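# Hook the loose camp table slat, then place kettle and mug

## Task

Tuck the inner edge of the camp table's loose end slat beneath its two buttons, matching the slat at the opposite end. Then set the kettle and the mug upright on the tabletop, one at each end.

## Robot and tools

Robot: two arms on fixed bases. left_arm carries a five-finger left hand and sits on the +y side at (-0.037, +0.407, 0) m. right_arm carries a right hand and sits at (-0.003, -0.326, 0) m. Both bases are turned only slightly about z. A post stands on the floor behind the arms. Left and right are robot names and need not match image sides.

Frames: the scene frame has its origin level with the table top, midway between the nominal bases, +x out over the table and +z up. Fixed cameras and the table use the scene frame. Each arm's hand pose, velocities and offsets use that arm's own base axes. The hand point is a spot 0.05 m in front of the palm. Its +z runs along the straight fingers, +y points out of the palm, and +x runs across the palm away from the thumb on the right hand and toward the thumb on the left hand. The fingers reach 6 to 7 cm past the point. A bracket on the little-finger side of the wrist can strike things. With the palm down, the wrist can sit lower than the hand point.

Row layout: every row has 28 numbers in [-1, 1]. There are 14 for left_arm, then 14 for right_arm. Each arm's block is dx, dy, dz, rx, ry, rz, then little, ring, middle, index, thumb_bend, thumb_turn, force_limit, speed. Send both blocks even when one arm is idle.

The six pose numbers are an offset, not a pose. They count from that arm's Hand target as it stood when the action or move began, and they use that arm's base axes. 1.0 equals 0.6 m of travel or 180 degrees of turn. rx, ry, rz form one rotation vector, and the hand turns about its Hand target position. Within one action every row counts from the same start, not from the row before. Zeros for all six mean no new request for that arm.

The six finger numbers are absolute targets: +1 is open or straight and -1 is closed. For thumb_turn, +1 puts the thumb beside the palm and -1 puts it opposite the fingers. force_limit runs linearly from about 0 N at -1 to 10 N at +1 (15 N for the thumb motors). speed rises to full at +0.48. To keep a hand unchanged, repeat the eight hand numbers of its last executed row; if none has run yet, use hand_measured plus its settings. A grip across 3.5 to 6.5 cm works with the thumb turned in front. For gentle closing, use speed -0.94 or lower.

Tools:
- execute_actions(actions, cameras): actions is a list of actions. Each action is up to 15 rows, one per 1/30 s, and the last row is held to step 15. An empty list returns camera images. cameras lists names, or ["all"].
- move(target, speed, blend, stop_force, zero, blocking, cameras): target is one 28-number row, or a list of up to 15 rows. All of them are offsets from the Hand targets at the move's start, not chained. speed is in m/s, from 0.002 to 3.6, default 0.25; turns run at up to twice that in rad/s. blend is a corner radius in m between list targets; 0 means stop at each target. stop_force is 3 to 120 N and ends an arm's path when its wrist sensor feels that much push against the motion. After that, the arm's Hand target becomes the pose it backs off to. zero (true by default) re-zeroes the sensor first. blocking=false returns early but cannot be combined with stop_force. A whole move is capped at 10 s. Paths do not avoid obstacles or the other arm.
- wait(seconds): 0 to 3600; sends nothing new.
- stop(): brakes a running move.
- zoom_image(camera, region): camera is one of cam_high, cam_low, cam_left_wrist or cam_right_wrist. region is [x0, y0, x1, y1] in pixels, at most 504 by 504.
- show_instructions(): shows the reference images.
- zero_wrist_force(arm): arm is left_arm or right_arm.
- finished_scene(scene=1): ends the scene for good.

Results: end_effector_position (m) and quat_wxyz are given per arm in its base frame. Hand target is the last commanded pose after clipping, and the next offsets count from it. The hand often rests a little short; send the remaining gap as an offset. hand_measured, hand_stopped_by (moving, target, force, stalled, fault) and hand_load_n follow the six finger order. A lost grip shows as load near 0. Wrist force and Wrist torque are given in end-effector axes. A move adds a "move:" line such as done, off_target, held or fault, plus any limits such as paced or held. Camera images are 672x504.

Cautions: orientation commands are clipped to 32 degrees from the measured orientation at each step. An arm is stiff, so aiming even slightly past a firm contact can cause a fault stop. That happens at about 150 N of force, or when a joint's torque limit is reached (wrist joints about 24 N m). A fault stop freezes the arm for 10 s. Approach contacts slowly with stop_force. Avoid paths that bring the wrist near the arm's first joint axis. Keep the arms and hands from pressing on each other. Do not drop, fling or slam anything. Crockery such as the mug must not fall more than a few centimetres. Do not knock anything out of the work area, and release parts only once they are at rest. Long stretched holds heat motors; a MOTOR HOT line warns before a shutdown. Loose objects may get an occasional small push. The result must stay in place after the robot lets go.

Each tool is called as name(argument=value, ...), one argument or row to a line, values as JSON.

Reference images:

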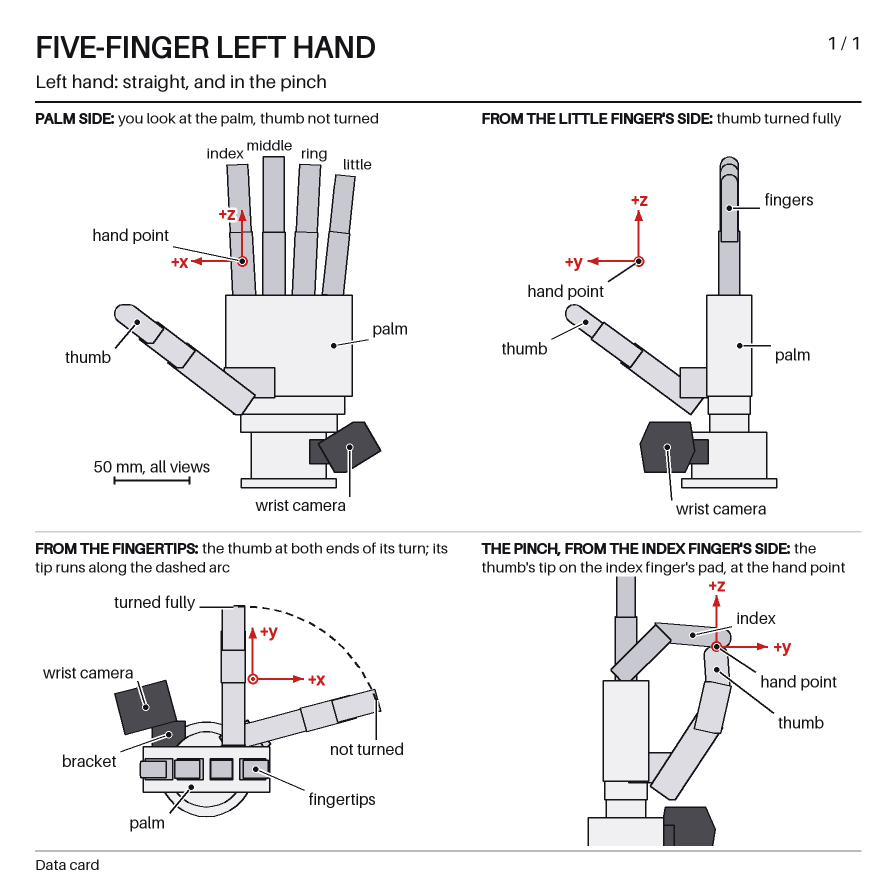

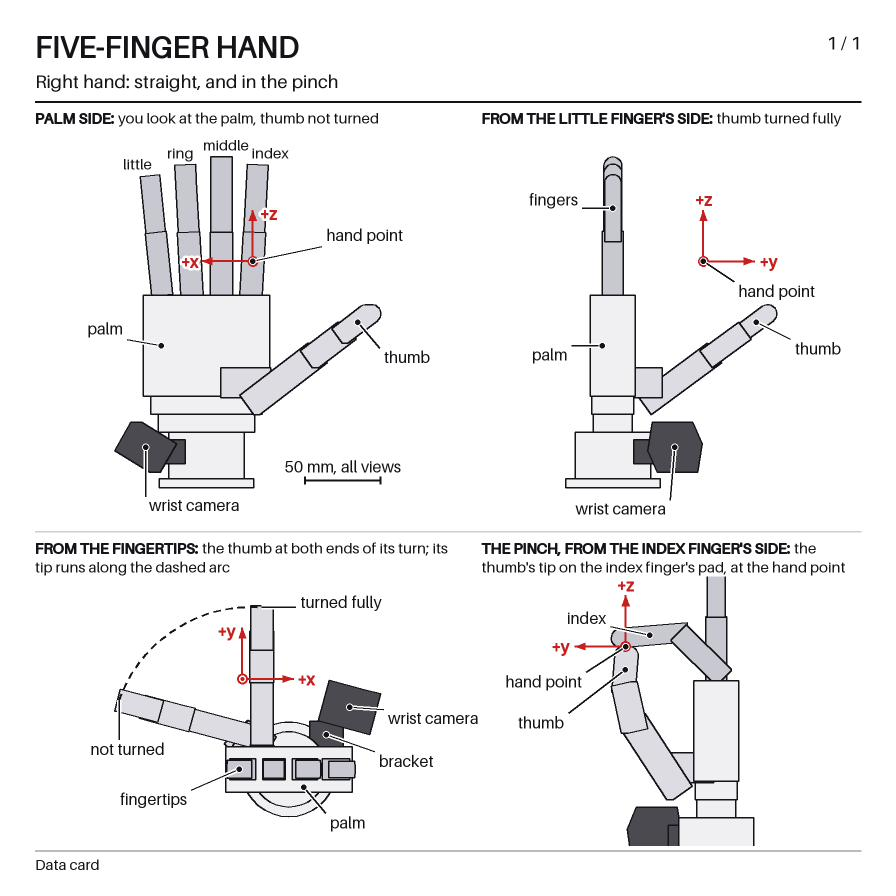

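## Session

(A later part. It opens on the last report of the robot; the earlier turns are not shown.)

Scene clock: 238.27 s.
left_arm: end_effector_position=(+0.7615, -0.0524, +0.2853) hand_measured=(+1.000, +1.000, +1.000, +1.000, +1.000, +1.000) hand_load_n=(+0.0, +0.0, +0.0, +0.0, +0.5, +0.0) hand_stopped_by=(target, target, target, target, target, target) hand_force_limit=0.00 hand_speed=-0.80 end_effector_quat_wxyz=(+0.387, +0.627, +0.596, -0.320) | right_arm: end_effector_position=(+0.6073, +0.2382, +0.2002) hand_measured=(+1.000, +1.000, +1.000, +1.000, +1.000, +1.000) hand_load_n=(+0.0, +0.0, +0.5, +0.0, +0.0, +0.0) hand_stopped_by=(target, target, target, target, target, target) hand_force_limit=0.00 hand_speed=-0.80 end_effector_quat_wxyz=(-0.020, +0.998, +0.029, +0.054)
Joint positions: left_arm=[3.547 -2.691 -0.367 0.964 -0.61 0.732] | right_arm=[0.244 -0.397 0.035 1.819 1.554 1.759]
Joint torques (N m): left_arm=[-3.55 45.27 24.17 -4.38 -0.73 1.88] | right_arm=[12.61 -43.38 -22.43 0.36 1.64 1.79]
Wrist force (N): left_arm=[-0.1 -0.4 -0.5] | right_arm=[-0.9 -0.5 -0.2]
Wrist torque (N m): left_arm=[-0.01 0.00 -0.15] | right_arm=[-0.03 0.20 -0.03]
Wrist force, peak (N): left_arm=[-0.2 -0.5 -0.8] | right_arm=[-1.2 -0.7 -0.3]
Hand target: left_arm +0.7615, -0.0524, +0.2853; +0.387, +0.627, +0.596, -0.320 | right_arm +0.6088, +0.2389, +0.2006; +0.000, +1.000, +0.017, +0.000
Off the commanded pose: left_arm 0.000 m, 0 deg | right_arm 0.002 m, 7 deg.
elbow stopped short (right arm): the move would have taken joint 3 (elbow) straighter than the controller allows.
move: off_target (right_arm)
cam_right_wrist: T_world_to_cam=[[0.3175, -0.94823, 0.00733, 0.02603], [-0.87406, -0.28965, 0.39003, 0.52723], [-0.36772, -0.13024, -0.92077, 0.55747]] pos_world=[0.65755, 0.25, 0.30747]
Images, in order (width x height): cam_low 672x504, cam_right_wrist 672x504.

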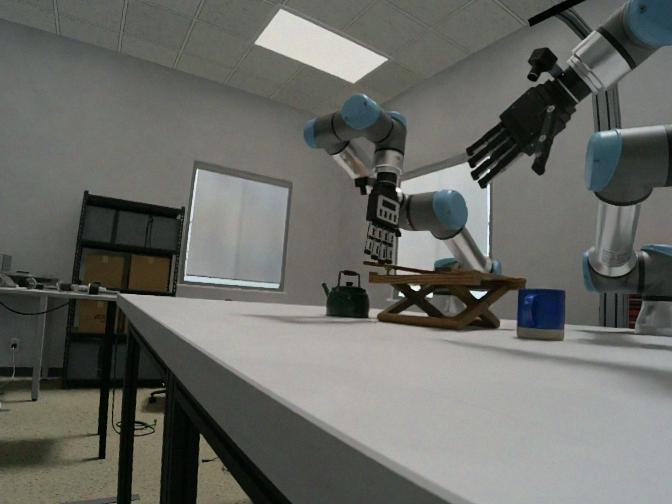

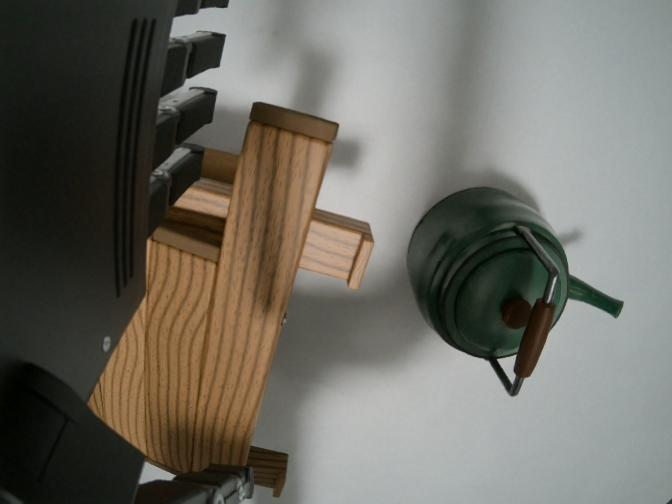

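move(
  target=[0,0,0,0,0,0, 1,1,1,1,1,1,0,-0.8, 0.006,0,-0.055,0,-0.033,0, 1,1,1,1,1,1,0,-0.8],
  speed=0.06,
  cameras=["cam_right_wrist", "cam_low"],
)

zoom_image(
  camera="cam_right_wrist",
  region=[100, 50, 320, 350],
)

zoom_image(
  camera="cam_low",
  region=[330, 200, 490, 340],
)

Scene clock: 271.13 s.
left_arm: end_effector_position=(+0.7615, -0.0524, +0.2853) hand_measured=(+1.000, +1.000, +1.000, +1.000, +1.000, +1.000) hand_load_n=(+0.0, +0.0, +0.0, +0.0, +0.0, +0.0) hand_stopped_by=(target, target, target, target, target, target) hand_force_limit=0.00 hand_speed=-0.80 end_effector_quat_wxyz=(+0.387, +0.627, +0.596, -0.320) | right_arm: end_effector_position=(+0.6125, +0.2389, +0.1677) hand_measured=(+1.000, +1.000, +1.000, +1.000, +1.000, +1.000) hand_load_n=(+0.0, +0.0, +0.0, +0.0, +0.0, +0.0) hand_stopped_by=(target, target, target, target, target, target) hand_force_limit=0.00 hand_speed=-0.80 end_effector_quat_wxyz=(+0.001, +0.999, +0.016, +0.052)
Joint positions: left_arm=[3.547 -2.691 -0.367 0.964 -0.61 0.732] | right_arm=[0.258 -0.393 0.124 1.739 1.598 1.795]
Joint torques (N m): left_arm=[-3.75 45.45 23.92 -4.36 -0.89 1.8] | right_arm=[12.79 -62.76 -4.58 0.47 1.45 1.71]
Wrist force (N): left_arm=[-0.1 -0.4 -0.7] | right_arm=[-1.0 -0.8 0.1]
Wrist torque (N m): left_arm=[-0.01 -0.01 -0.15] | right_arm=[-0.08 0.18 -0.07]
Wrist force, peak (N): left_arm=[-0.3 -0.4 -1.0] | right_arm=[-1.2 -1.0 0.1]
Hand target: left_arm +0.7615, -0.0524, +0.2853; +0.387, +0.627, +0.596, -0.320 | right_arm +0.6124, +0.2389, +0.1676; +0.001, +0.998, +0.017, +0.052
Off the commanded pose: left_arm 0.000 m, 0 deg | right_arm 0.000 m, 0 deg.
move: done
cam_right_wrist: T_world_to_cam=[[0.29236, -0.95517, 0.04663, 0.03579], [-0.88013, -0.24968, 0.40377, 0.53654], [-0.37403, -0.15909, -0.91367, 0.5391]] pos_world=[0.6634, 0.25391, 0.27425]
Images, in order (width x height): cam_low 672x504, cam_right_wrist 672x504.

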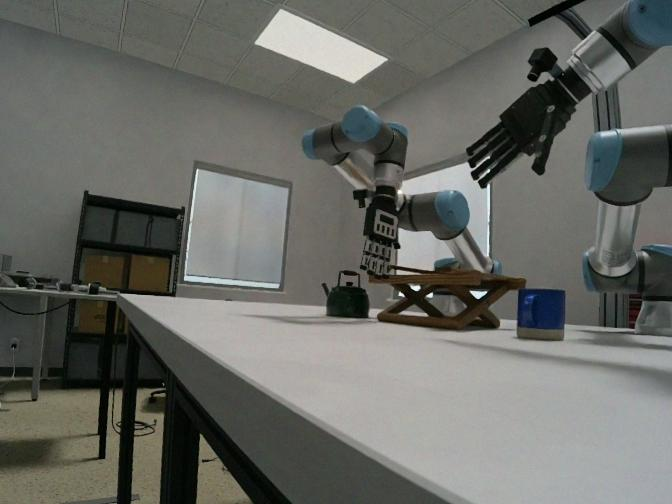

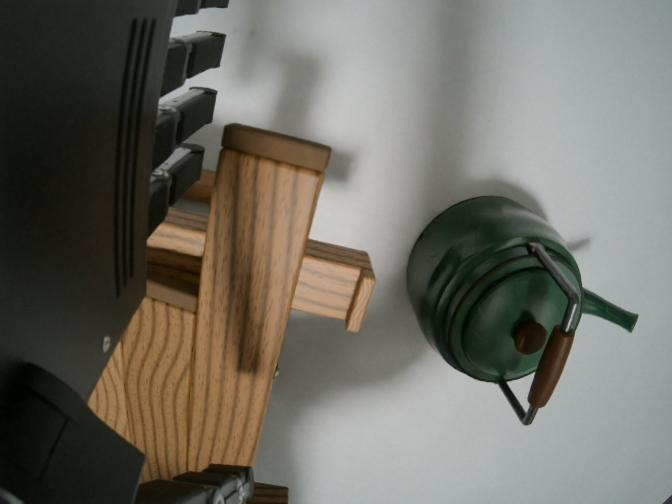

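Scaled by 1.680 from the camera's image (finer frame: 960x720).

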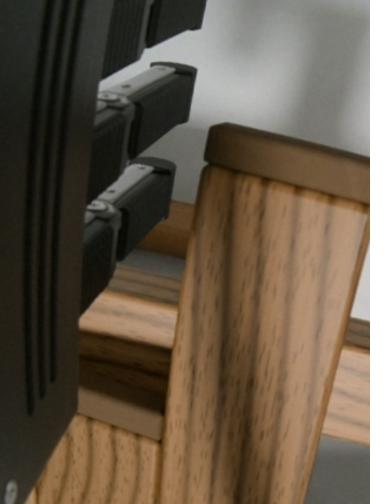

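Scaled by 3.150 from the camera's image (finer frame: 960x720).

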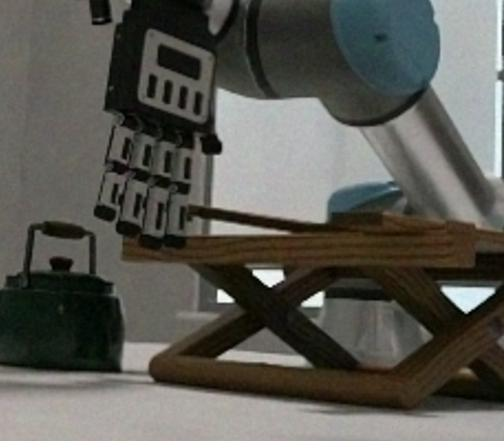

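move(
  target=[-0.35,-0.1,0.1,0.2865,-0.2250,-0.4206, 1,1,1,1,1,1,0,-0.8, 0,0,0,0,0,0, 1,1,1,1,1,1,0,-0.8],
  speed=0.25,
  cameras=["all"],
)

Scene clock: 283.67 s.
left_arm: end_effector_position=(+0.5516, -0.1124, +0.3453) hand_measured=(+1.000, +1.000, +1.000, +1.000, +1.000, +1.000) hand_load_n=(+0.0, +0.0, +0.0, +0.0, +0.0, +0.0) hand_stopped_by=(target, target, target, target, target, target) hand_force_limit=0.00 hand_speed=-0.80 end_effector_quat_wxyz=(+0.000, +1.000, +0.026, +0.000) | right_arm: end_effector_position=(+0.6125, +0.2389, +0.1677) hand_measured=(+1.000, +1.000, +1.000, +1.000, +1.000, +1.000) hand_load_n=(+0.0, +0.0, +0.0, +0.0, +0.0, +0.0) hand_stopped_by=(target, target, target, target, target, target) hand_force_limit=0.00 hand_speed=-0.80 end_effector_quat_wxyz=(+0.001, +0.999, +0.016, +0.052)
Joint positions: left_arm=[3.297 -2.105 -0.865 1.399 -1.571 1.674] | right_arm=[0.258 -0.393 0.125 1.739 1.598 1.795]
Joint torques (N m): left_arm=[-6.48 52.23 4.58 -0.2 -1.9 1.83] | right_arm=[11.45 -63.81 -5.18 0.14 1.71 1.82]
Wrist force (N): left_arm=[-1.0 -0.1 0.4] | right_arm=[-0.9 -0.7 0.1]
Wrist torque (N m): left_arm=[-0.04 0.13 -0.23] | right_arm=[-0.07 0.17 -0.07]
Wrist force, peak (N): left_arm=[-0.7 -1.2 0.4] | right_arm=[-1.1 -0.9 0.2]
Hand target: left_arm +0.5515, -0.1124, +0.3453; +0.000, +1.000, +0.026, +0.000 | right_arm +0.6125, +0.2389, +0.1677; +0.001, +0.999, +0.016, +0.052
Off the commanded pose: left_arm 0.000 m, 0 deg | right_arm 0.000 m, 0 deg.
move: done
cam_left_wrist: T_world_to_cam=[[0.23138, 0.97283, 0.00825, -0.02291], [0.81158, -0.19769, 0.54978, -0.67247], [0.53647, -0.12051, -0.83527, 0.09021]] pos_world=[0.50267, -0.09978, 0.44525]
cam_right_wrist: T_world_to_cam=[[0.29236, -0.95517, 0.04663, 0.03579], [-0.88013, -0.24968, 0.40377, 0.53658], [-0.37403, -0.15909, -0.91367, 0.53901]] pos_world=[0.6634, 0.25391, 0.27415]

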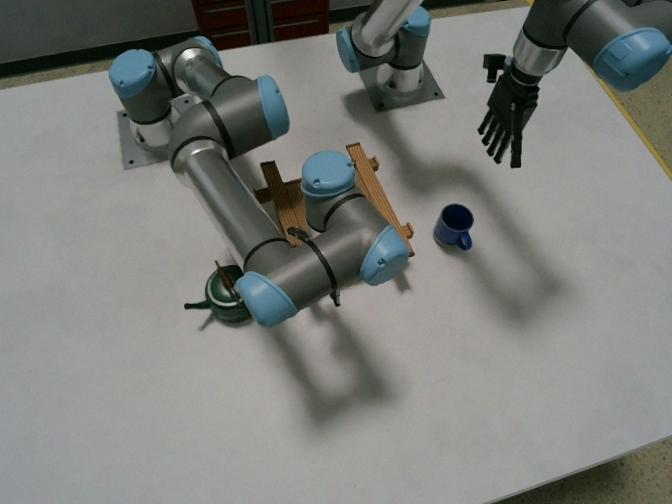

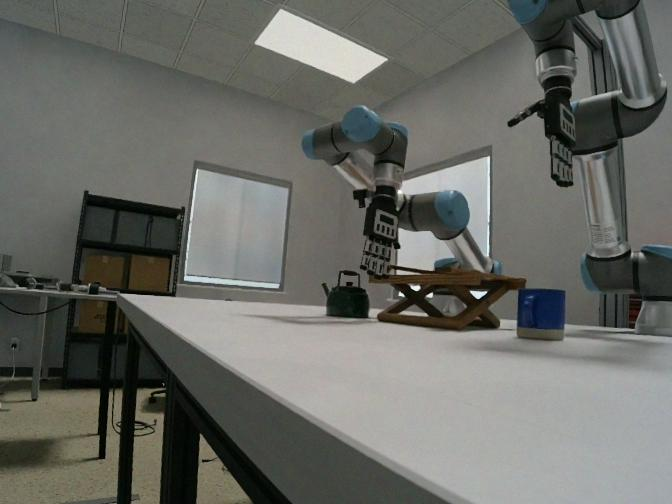

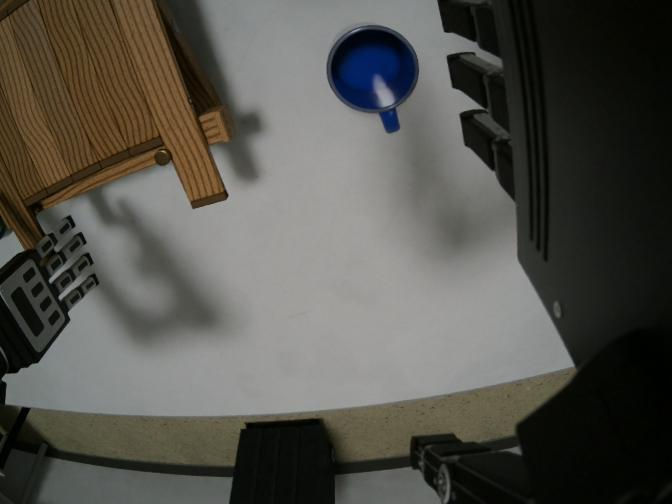

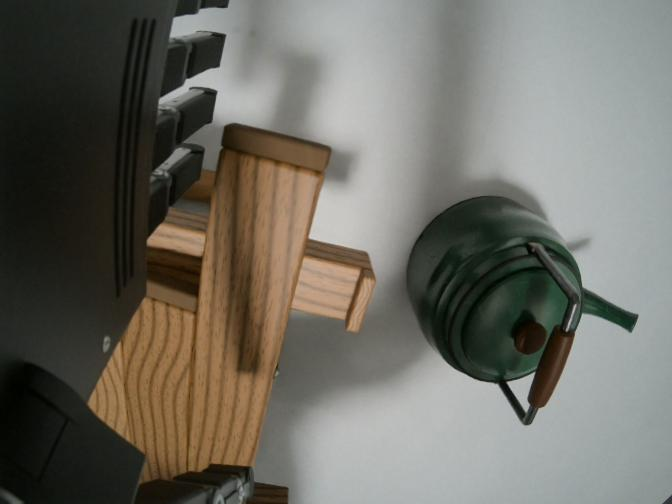

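move(
  target=[-0.353,-0.64,-0.13,0,0,0, 1,1,1,1,1,1,0,-0.8, 0,0,0,0,0,0, 1,1,1,1,1,1,0,-0.8],
  speed=0.2,
  cameras=["all"],
)

Scene clock: 293.20 s.
left_arm: end_effector_position=(+0.3847, -0.4117, +0.2842) hand_measured=(+1.000, +1.000, +1.000, +1.000, +1.000, +1.000) hand_load_n=(+0.0, +0.0, +0.0, +0.0, -0.5, +0.0) hand_stopped_by=(target, target, target, target, target, target) hand_force_limit=0.00 hand_speed=-0.80 end_effector_quat_wxyz=(+0.001, +1.000, +0.024, +0.000) | right_arm: end_effector_position=(+0.6125, +0.2389, +0.1677) hand_measured=(+1.000, +1.000, +1.000, +1.000, +1.000, +1.000) hand_load_n=(+0.0, +0.0, +0.0, +0.0, +0.0, +0.0) hand_stopped_by=(target, target, target, target, target, target) hand_force_limit=0.00 hand_speed=-0.80 end_effector_quat_wxyz=(+0.001, +0.999, +0.016, +0.052)
Joint positions: left_arm=[2.625 -2.026 -1.141 1.598 -1.568 1.006] | right_arm=[0.258 -0.393 0.125 1.739 1.598 1.795]
Joint torques (N m): left_arm=[7.78 50.92 4.93 -4.74 -1.9 2.08] | right_arm=[11.1 -62.56 -4.28 0.39 1.62 1.59]
Wrist force (N): left_arm=[-0.8 -0.4 0.7] | right_arm=[-1.0 -0.9 -0.1]
Wrist torque (N m): left_arm=[-0.12 0.10 -0.21] | right_arm=[-0.09 0.19 -0.07]
Wrist force, peak (N): left_arm=[-2.8 4.2 2.1] | right_arm=[-1.1 -1.0 0.3]
Hand target: left_arm +0.3847, -0.4115, +0.2842; +0.001, +1.000, +0.024, +0.000 (not the last commanded pose) | right_arm +0.6125, +0.2389, +0.1677; +0.001, +0.999, +0.016, +0.052
Off the commanded pose: left_arm 0.097 m, 0 deg | right_arm 0.000 m, 0 deg.
move: held (left_arm; a check stopped the path); limits=held
pose unreachable (left arm): on one or more control steps of this call, first in action 0 (counted from 0), this arm could not follow its commanded pose, so it was not sent that pose on those steps. It may still have moved: this result reports where it is.
cause: moving toward the commanded pose would bring a part of the arm too close to another arm (a part of this arm just beyond joint 6 (wrist 3) and a part of the right arm just beyond its joint 2 (shoulder lift), 29 mm apart when this arm was first held).
cam_left_wrist: T_world_to_cam=[[0.23443, 0.97212, 0.00558, 0.30671], [0.81118, -0.19878, 0.54997, -0.56298], [0.53575, -0.12441, -0.83516, 0.09128]] pos_world=[0.33587, -0.3987, 0.38415]
cam_right_wrist: T_world_to_cam=[[0.29236, -0.95517, 0.04663, 0.03579], [-0.88013, -0.24968, 0.40377, 0.53658], [-0.37403, -0.15909, -0.91367, 0.53901]] pos_world=[0.6634, 0.25391, 0.27415]

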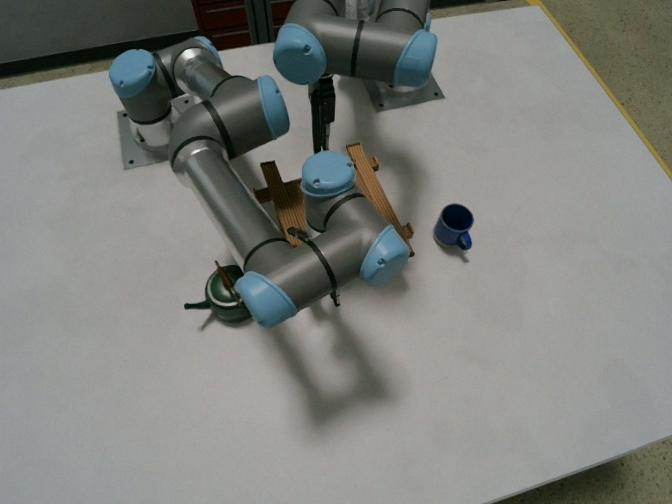

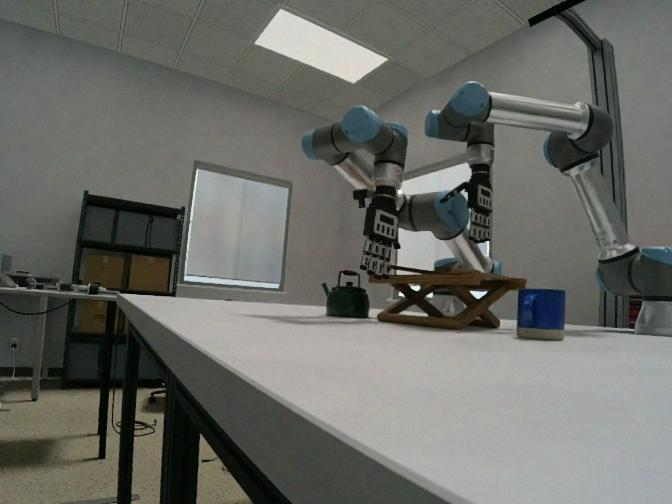

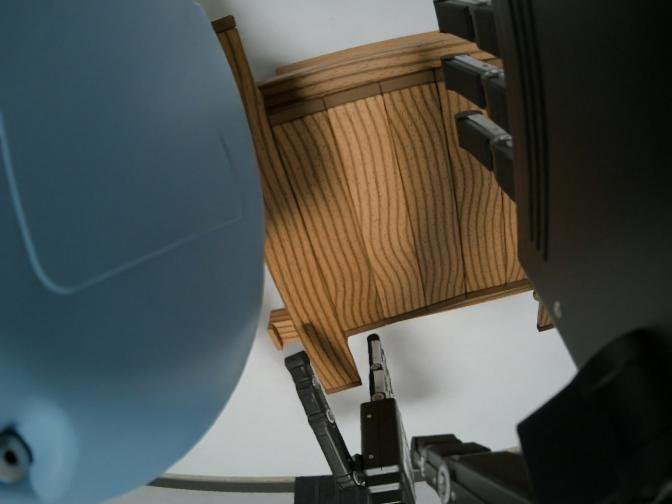

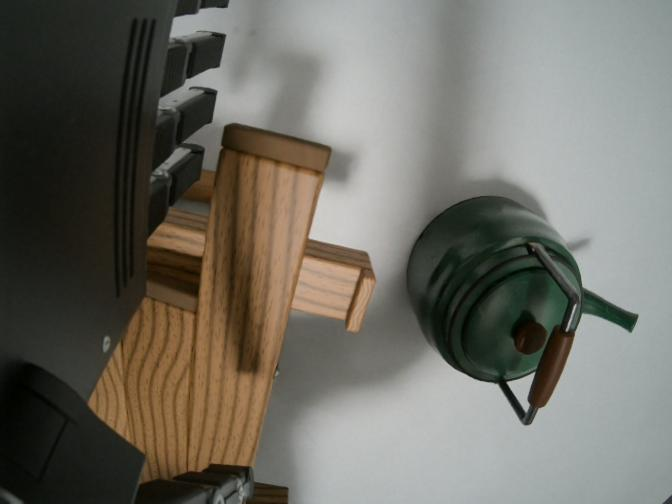

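move(
  target=[0.08,0.3,0.05,0,0,0, 1,1,1,1,1,1,0,-0.8, 0,0,-0.035,0,0,0, 1,1,1,1,1,1,0,-0.8],
  speed=0.1,
  cameras=["cam_low","cam_right_wrist","cam_left_wrist"],
)

zoom_image(
  camera="cam_right_wrist",
  region=[100, 50, 350, 350],
)

zoom_image(
  camera="cam_low",
  region=[330, 200, 490, 340],
)

Scene clock: 305.33 s.
left_arm: end_effector_position=(+0.4327, -0.2317, +0.3142) hand_measured=(+1.000, +1.000, +1.000, +1.000, +1.000, +1.000) hand_load_n=(+0.0, +0.0, +0.0, +0.0, +0.0, +0.0) hand_stopped_by=(target, target, target, target, target, target) hand_force_limit=0.00 hand_speed=-0.80 end_effector_quat_wxyz=(+0.001, +1.000, +0.024, +0.000) | right_arm: end_effector_position=(+0.6125, +0.2390, +0.1467) hand_measured=(+1.000, +1.000, +1.000, +1.000, +1.000, +1.000) hand_load_n=(+0.0, +0.0, +0.0, +0.0, +0.0, +0.0) hand_stopped_by=(target, target, target, target, target, target) hand_force_limit=0.00 hand_speed=-0.80 end_effector_quat_wxyz=(+0.001, +0.999, +0.016, +0.052)
Joint positions: left_arm=[3.045 -1.86 -1.296 1.585 -1.568 1.426] | right_arm=[0.258 -0.445 0.284 1.632 1.598 1.795]
Joint torques (N m): left_arm=[8.15 44.14 5.03 -4.84 1.74 1.98] | right_arm=[-7.7 -62.65 -5.5 0.26 -0.63 -1.69]
Wrist force (N): left_arm=[-0.6 -0.3 0.4] | right_arm=[-0.9 -0.7 0.3]
Wrist torque (N m): left_arm=[-0.08 0.06 -0.20] | right_arm=[-0.11 0.16 -0.04]
Wrist force, peak (N): left_arm=[-0.6 -0.8 0.5] | right_arm=[-1.2 -0.7 0.3]
Hand target: left_arm +0.4327, -0.2315, +0.3142; +0.001, +1.000, +0.024, +0.000 | right_arm +0.6125, +0.2389, +0.1467; +0.001, +0.999, +0.016, +0.052
Off the commanded pose: left_arm 0.000 m, 0 deg | right_arm 0.000 m, 0 deg.
move: done
cam_left_wrist: T_world_to_cam=[[0.23443, 0.97212, 0.00558, 0.12038], [0.81118, -0.19878, 0.54997, -0.58273], [0.53575, -0.12441, -0.83516, 0.11295]] pos_world=[0.38397, -0.2188, 0.41415]
cam_right_wrist: T_world_to_cam=[[0.29245, -0.95515, 0.04659, 0.03681], [-0.8801, -0.24978, 0.40378, 0.54505], [-0.37403, -0.15909, -0.91367, 0.51993]] pos_world=[0.6634, 0.25401, 0.25325]
Images, in order (width x height): cam_low 672x504, cam_left_wrist 672x504, cam_right_wrist 672x504.

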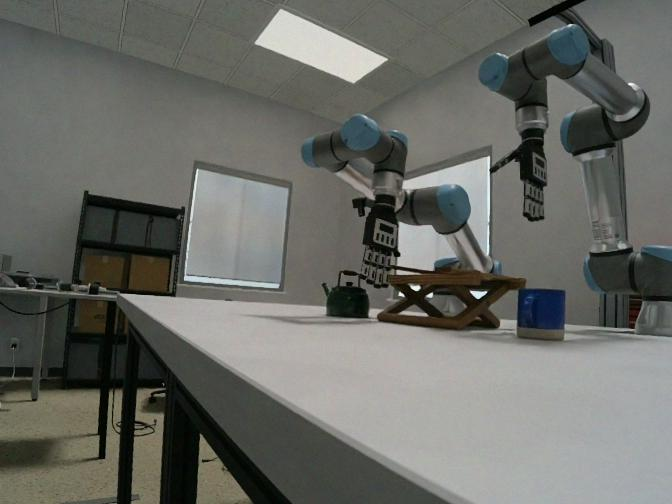

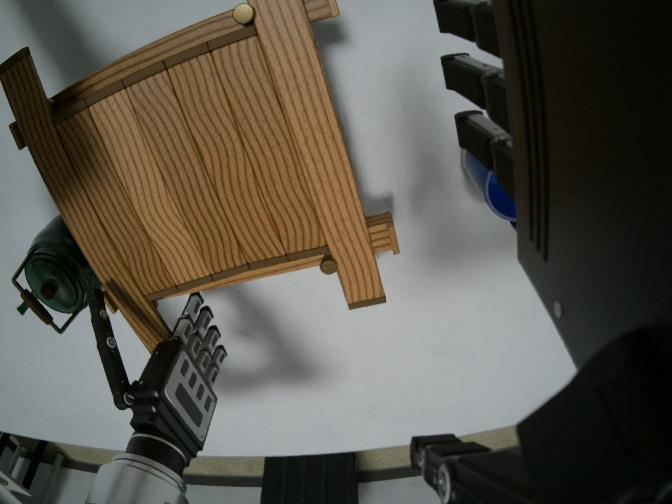

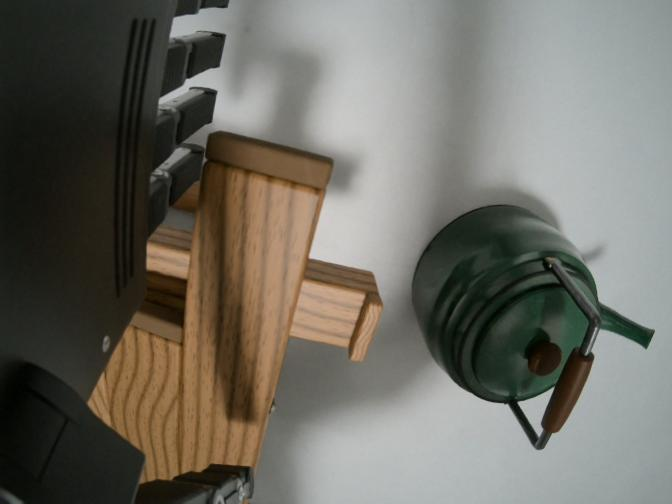

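Scaled by 1.680 from the camera's image (finer frame: 960x720).

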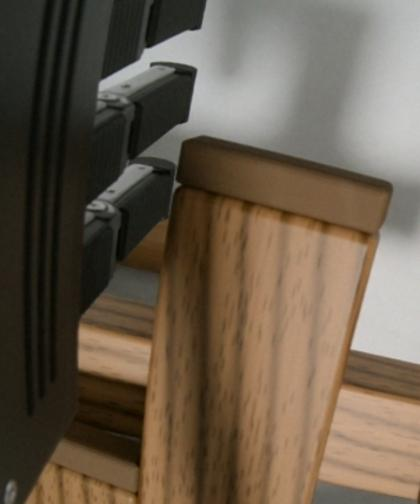

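Scaled by 3.150 from the camera's image (finer frame: 960x720).

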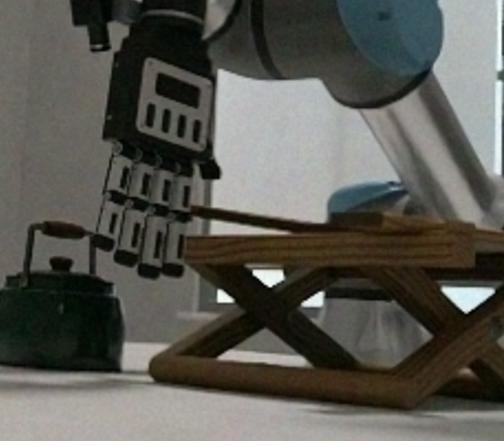

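move(
  target=[
    [0,0,0,0,0,0, 1,1,1,1,1,1,0,-0.8, 0,0,0,0,0,0, 1,1,1,1,1,-1,0,-0.5],
    [0,0,0,0,0,0, 1,1,1,1,1,1,0,-0.8, 0,0,-0.038,0,0,0, 1,1,1,1,1,-1,0,-0.5],
  ],
  speed=0.05,
  cameras=["cam_low","cam_right_wrist","cam_left_wrist"],
)

zoom_image(
  camera="cam_right_wrist",
  region=[100, 50, 350, 350],
)

zoom_image(
  camera="cam_low",
  region=[330, 200, 490, 340],
)

zoom_image(
  camera="cam_left_wrist",
  region=[60, 200, 260, 400],
)

Scene clock: 323.63 s.
left_arm: end_effector_position=(+0.4327, -0.2315, +0.3142) hand_measured=(+1.000, +1.000, +1.000, +1.000, +1.000, +1.000) hand_load_n=(+0.0, +0.0, +0.0, +0.0, +0.0, +0.0) hand_stopped_by=(target, target, target, target, target, target) hand_force_limit=0.00 hand_speed=-0.80 end_effector_quat_wxyz=(+0.001, +1.000, +0.024, +0.000) | right_arm: end_effector_position=(+0.6125, +0.2389, +0.1239) hand_measured=(+1.000, +1.000, +1.000, +1.000, +1.000, -1.000) hand_load_n=(+0.0, +0.0, +0.0, -0.5, +0.0, +0.0) hand_stopped_by=(target, target, target, target, target, target) hand_force_limit=0.00 hand_speed=-0.50 end_effector_quat_wxyz=(+0.001, +0.999, +0.016, +0.052)
Joint positions: left_arm=[3.046 -1.86 -1.296 1.585 -1.568 1.426] | right_arm=[0.258 -0.465 0.382 1.554 1.598 1.795]
Joint torques (N m): left_arm=[8.07 44.28 4.4 -4.51 1.77 1.96] | right_arm=[3.88 -64.22 -6.38 0.36 -0.52 -1.79]
Wrist force (N): left_arm=[-0.8 -0.1 0.8] | right_arm=[-0.8 -0.8 0.1]
Wrist torque (N m): left_arm=[-0.09 0.09 -0.21] | right_arm=[-0.08 0.12 -0.04]
Wrist force, peak (N): left_arm=[-1.0 -0.3 0.5] | right_arm=[-1.0 -0.8 0.3]
Hand target: left_arm +0.4327, -0.2315, +0.3142; +0.001, +1.000, +0.024, +0.000 | right_arm +0.6125, +0.2389, +0.1239; +0.001, +0.999, +0.016, +0.052
Off the commanded pose: left_arm 0.000 m, 0 deg | right_arm 0.000 m, 0 deg.
move: done
cam_left_wrist: T_world_to_cam=[[0.23443, 0.97212, 0.00558, 0.12018], [0.81118, -0.19878, 0.54997, -0.58269], [0.53575, -0.12441, -0.83516, 0.11298]] pos_world=[0.38397, -0.2186, 0.41415]
cam_right_wrist: T_world_to_cam=[[0.29237, -0.95517, 0.04663, 0.03782], [-0.88011, -0.24968, 0.40381, 0.55421], [-0.37407, -0.1591, -0.91365, 0.4991]] pos_world=[0.6634, 0.25391, 0.23045]
Images, in order (width x height): cam_low 672x504, cam_left_wrist 672x504, cam_right_wrist 672x504.

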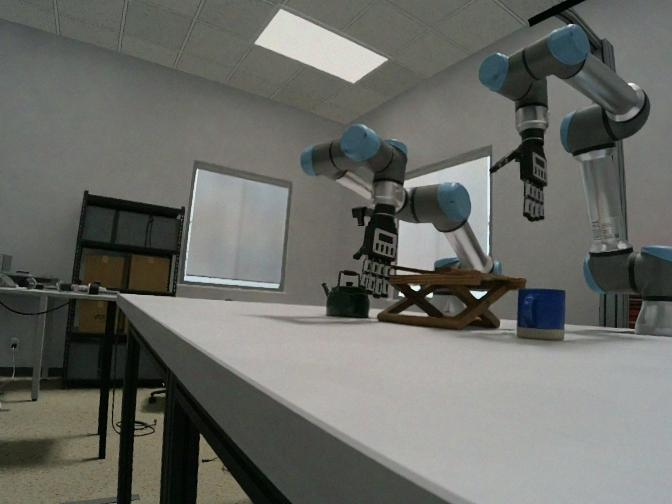

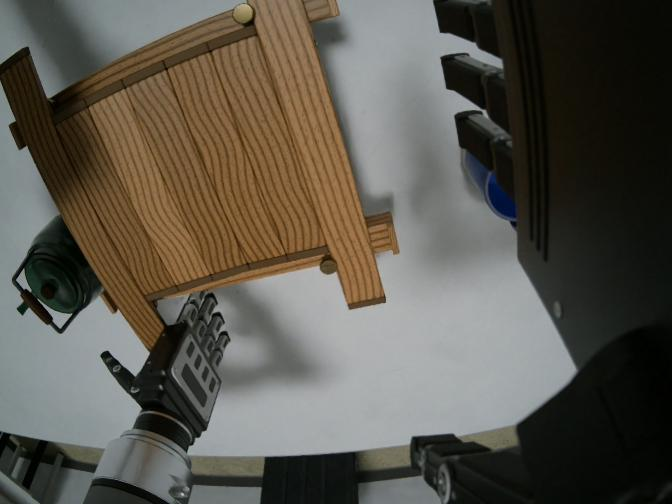

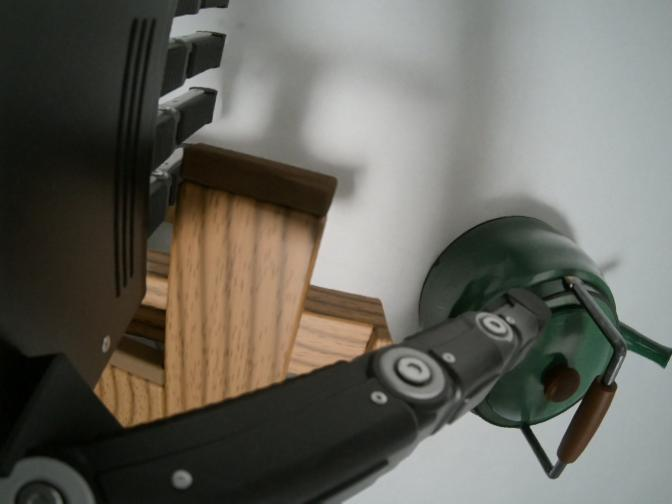

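Scaled by 1.680 from the camera's image (finer frame: 960x720).

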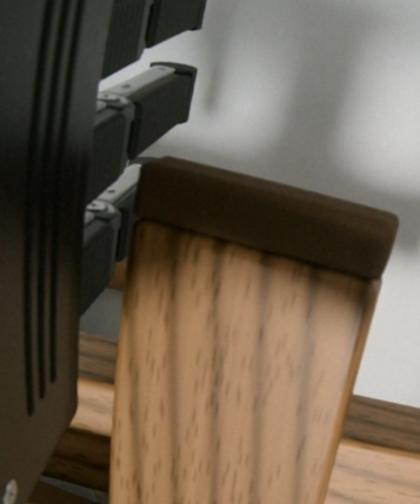

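Scaled by 3.150 from the camera's image (finer frame: 960x720).

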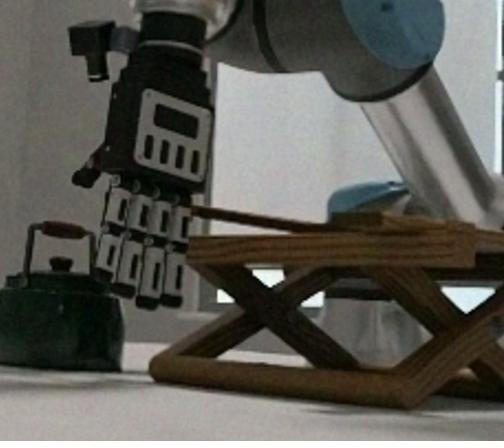

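Scaled by 2.520 from the camera's image (finer frame: 960x720).

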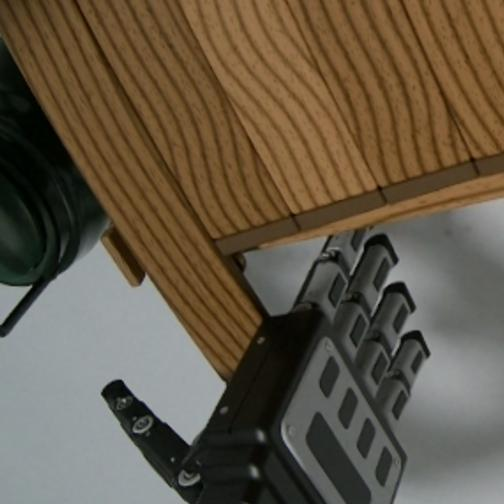

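move(
  target=[0,0,0,0,0,0, 1,1,1,1,1,1,0,-0.8, 0,-0.05,0,0,0,0, 1,1,1,1,1,-1,0,-0.5],
  speed=0.02,
  stop_force=8,
  cameras=["cam_right_wrist","cam_left_wrist"],
)

zoom_image(
  camera="cam_right_wrist",
  region=[100, 50, 350, 350],
)

zoom_image(
  camera="cam_left_wrist",
  region=[60, 200, 260, 400],
)

Scene clock: 331.53 s.
left_arm: end_effector_position=(+0.4327, -0.2315, +0.3142) hand_measured=(+1.000, +1.000, +1.000, +1.000, +1.000, +1.000) hand_load_n=(+0.0, +0.0, +0.0, +0.0, +0.0, +0.0) hand_stopped_by=(target, target, target, target, target, target) hand_force_limit=0.00 hand_speed=-0.80 end_effector_quat_wxyz=(+0.001, +1.000, +0.024, +0.000) | right_arm: end_effector_position=(+0.6125, +0.2089, +0.1239) hand_measured=(+1.000, +1.000, +1.000, +1.000, +1.000, -1.000) hand_load_n=(+0.0, +0.0, +0.0, +0.0, +0.0, +0.0) hand_stopped_by=(target, target, target, target, target, target) hand_force_limit=0.00 hand_speed=-0.50 end_effector_quat_wxyz=(+0.001, +0.999, +0.016, +0.052)
Joint positions: left_arm=[3.046 -1.86 -1.296 1.585 -1.568 1.426] | right_arm=[0.214 -0.535 0.518 1.486 1.594 1.751]
Joint torques (N m): left_arm=[7.59 44.12 4.36 -4.34 1.9 1.81] | right_arm=[-15.76 -62.28 -4.72 0.27 -0.91 -1.94]
Wrist force (N): left_arm=[-0.6 -0.3 0.4] | right_arm=[-2.0 -3.1 0.2]
Wrist torque (N m): left_arm=[-0.08 0.06 -0.19] | right_arm=[-0.18 0.23 0.09]
Wrist force, peak (N): left_arm=[-1.0 -0.4 0.5] | right_arm=[-2.3 -3.3 0.2]
Hand target: left_arm +0.4327, -0.2315, +0.3142; +0.001, +1.000, +0.024, +0.000 | right_arm +0.6125, +0.2089, +0.1239; +0.001, +0.999, +0.016, +0.052
Off the commanded pose: left_arm 0.000 m, 0 deg | right_arm 0.000 m, 0 deg.
move: done
cam_left_wrist: T_world_to_cam=[[0.23443, 0.97212, 0.00558, 0.12018], [0.81118, -0.19878, 0.54997, -0.58269], [0.53575, -0.12441, -0.83516, 0.11298]] pos_world=[0.38397, -0.2186, 0.41415]
cam_right_wrist: T_world_to_cam=[[0.29236, -0.95517, 0.04663, 0.00918], [-0.88013, -0.24968, 0.40377, 0.54678], [-0.37403, -0.15909, -0.91367, 0.49422]] pos_world=[0.6634, 0.22391, 0.23035]
Images, in order (width x height): cam_left_wrist 672x504, cam_right_wrist 672x504.

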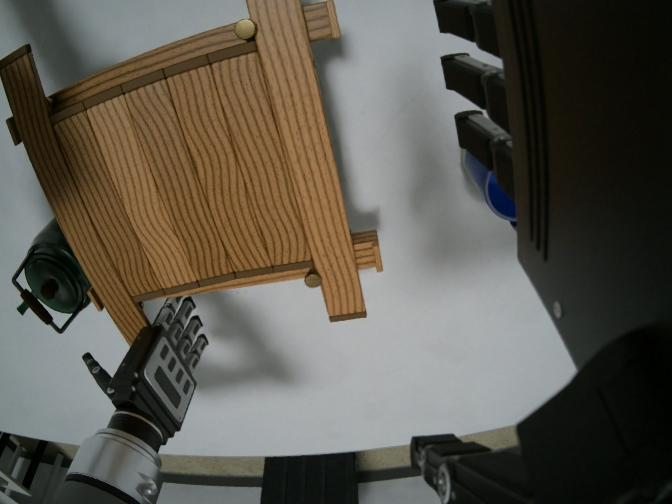

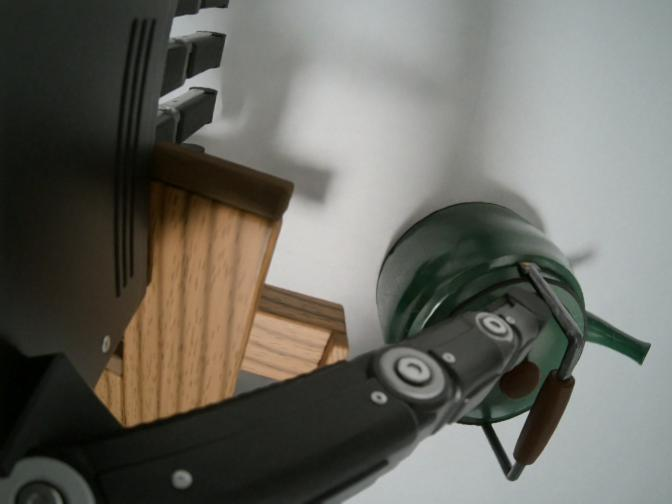

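Scaled by 1.680 from the camera's image (finer frame: 960x720).

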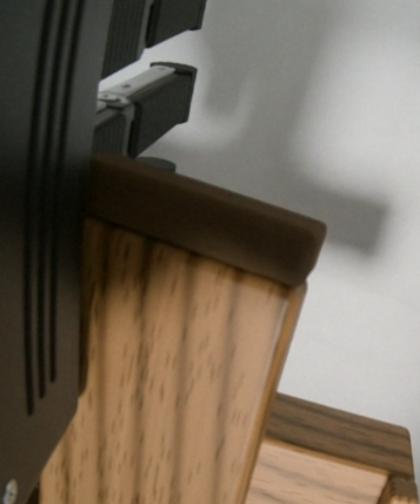

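Scaled by 2.520 from the camera's image (finer frame: 960x720).

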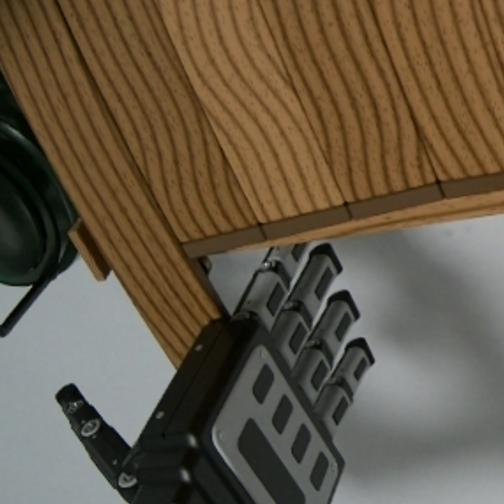

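zoom_image(
  camera="cam_left_wrist",
  region=[250, 200, 410, 340],
)

zoom_image(
  camera="cam_left_wrist",
  region=[0, 0, 360, 360],
)

Scaled by 3.150 from the camera's image (finer frame: 960x720).

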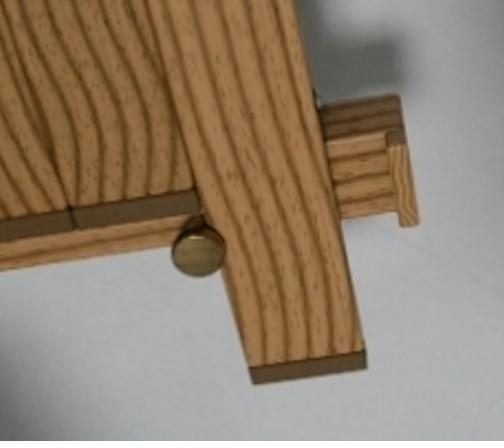

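Scaled by 1.400 from the camera's image (finer frame: 960x720).

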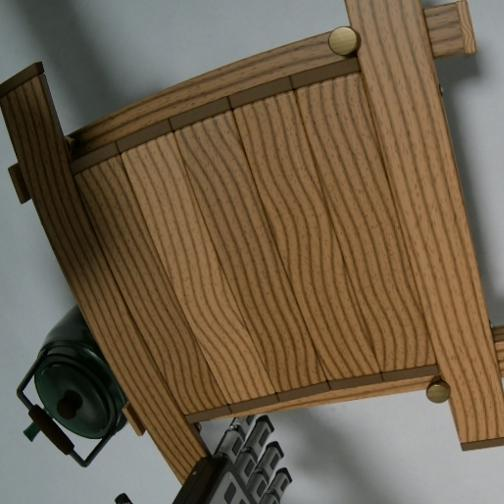

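move(
  target=[
    [0.05,0.1,0.0,0,0,0.45, 1,1,1,1,1,1,0,-0.8, 0,0,0,0,0,0, 1,1,1,1,1,-1,0,-0.5],
    [0.272,0.04,-0.05,0,0,0.9999, 1,1,1,1,1,1,0,-0.8, 0,0,0,0,0,0, 1,1,1,1,1,-1,0,-0.5],
  ],
  speed=0.25,
  blend=[0.05,0],
  cameras=["cam_right_wrist","cam_left_wrist","cam_high"],
)

Scene clock: 432.33 s.
left_arm: end_effector_position=(+0.5944, -0.2069, +0.2833) hand_measured=(+1.000, +1.000, +1.000, +1.000, +1.000, +1.000) hand_load_n=(+0.0, +0.0, +0.0, +0.0, +0.0, +0.0) hand_stopped_by=(target, target, target, target, target, target) hand_force_limit=0.00 hand_speed=-0.80 end_effector_quat_wxyz=(+0.090, -0.003, +0.995, -0.031) | right_arm: end_effector_position=(+0.6125, +0.2089, +0.1239) hand_measured=(+1.000, +1.000, +1.000, +1.000, +1.000, -1.000) hand_load_n=(+0.0, +0.0, +0.0, +0.0, +0.0, +0.0) hand_stopped_by=(target, target, target, target, target, target) hand_force_limit=0.00 hand_speed=-0.50 end_effector_quat_wxyz=(+0.001, +0.999, +0.016, +0.052)
Joint positions: left_arm=[2.946 -2.621 -0.035 1.274 -1.545 -1.776] | right_arm=[0.214 -0.535 0.518 1.486 1.594 1.751]
Joint torques (N m): left_arm=[7.92 67.48 22.54 0.14 1.59 -1.67] | right_arm=[-14.56 -62.56 -6.25 0.47 -0.83 -1.64]
Wrist force (N): left_arm=[-0.9 0.0 -0.2] | right_arm=[-2.1 -3.1 0.0]
Wrist torque (N m): left_arm=[-0.01 0.08 -0.07] | right_arm=[-0.17 0.24 0.10]
Wrist force, peak (N): left_arm=[-1.0 -0.3 0.3] | right_arm=[-2.2 -3.5 0.1]
Hand target: left_arm +0.5959, -0.2075, +0.2842; +0.000, -0.024, +1.000, +0.001 | right_arm +0.6125, +0.2089, +0.1239; +0.001, +0.999, +0.016, +0.052
Off the commanded pose: left_arm 0.002 m, 11 deg | right_arm 0.000 m, 0 deg.
elbow stopped short (left arm): the move would have taken joint 3 (elbow) straighter than the controller allows.
move: off_target (left_arm)
cam_left_wrist: T_world_to_cam=[[-0.27771, -0.96049, 0.01835, -0.0405], [-0.88632, 0.26354, 0.38077, 0.46056], [-0.37056, 0.08948, -0.92449, 0.61189]] pos_world=[0.6237, -0.21503, 0.39106]
cam_right_wrist: T_world_to_cam=[[0.29236, -0.95517, 0.04663, 0.00918], [-0.88013, -0.24968, 0.40377, 0.54678], [-0.37403, -0.15909, -0.91367, 0.49422]] pos_world=[0.6634, 0.22391, 0.23035]
Images, in order (width x height): cam_high 672x504, cam_left_wrist 672x504, cam_right_wrist 672x504.

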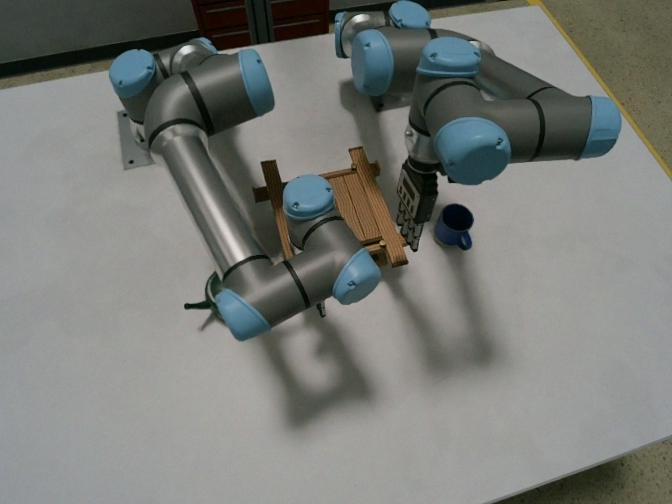

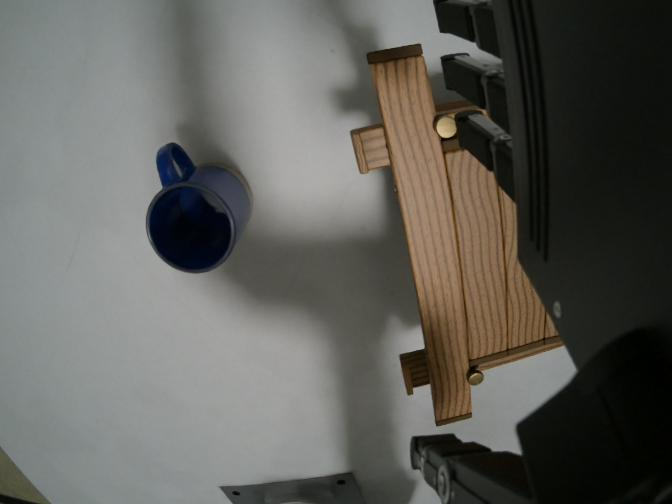

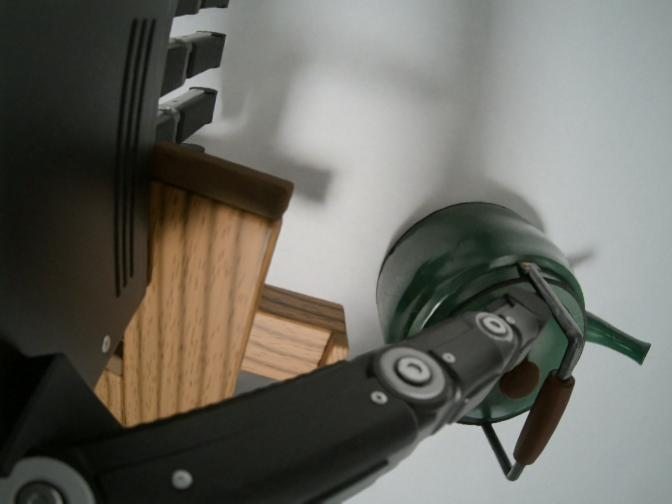

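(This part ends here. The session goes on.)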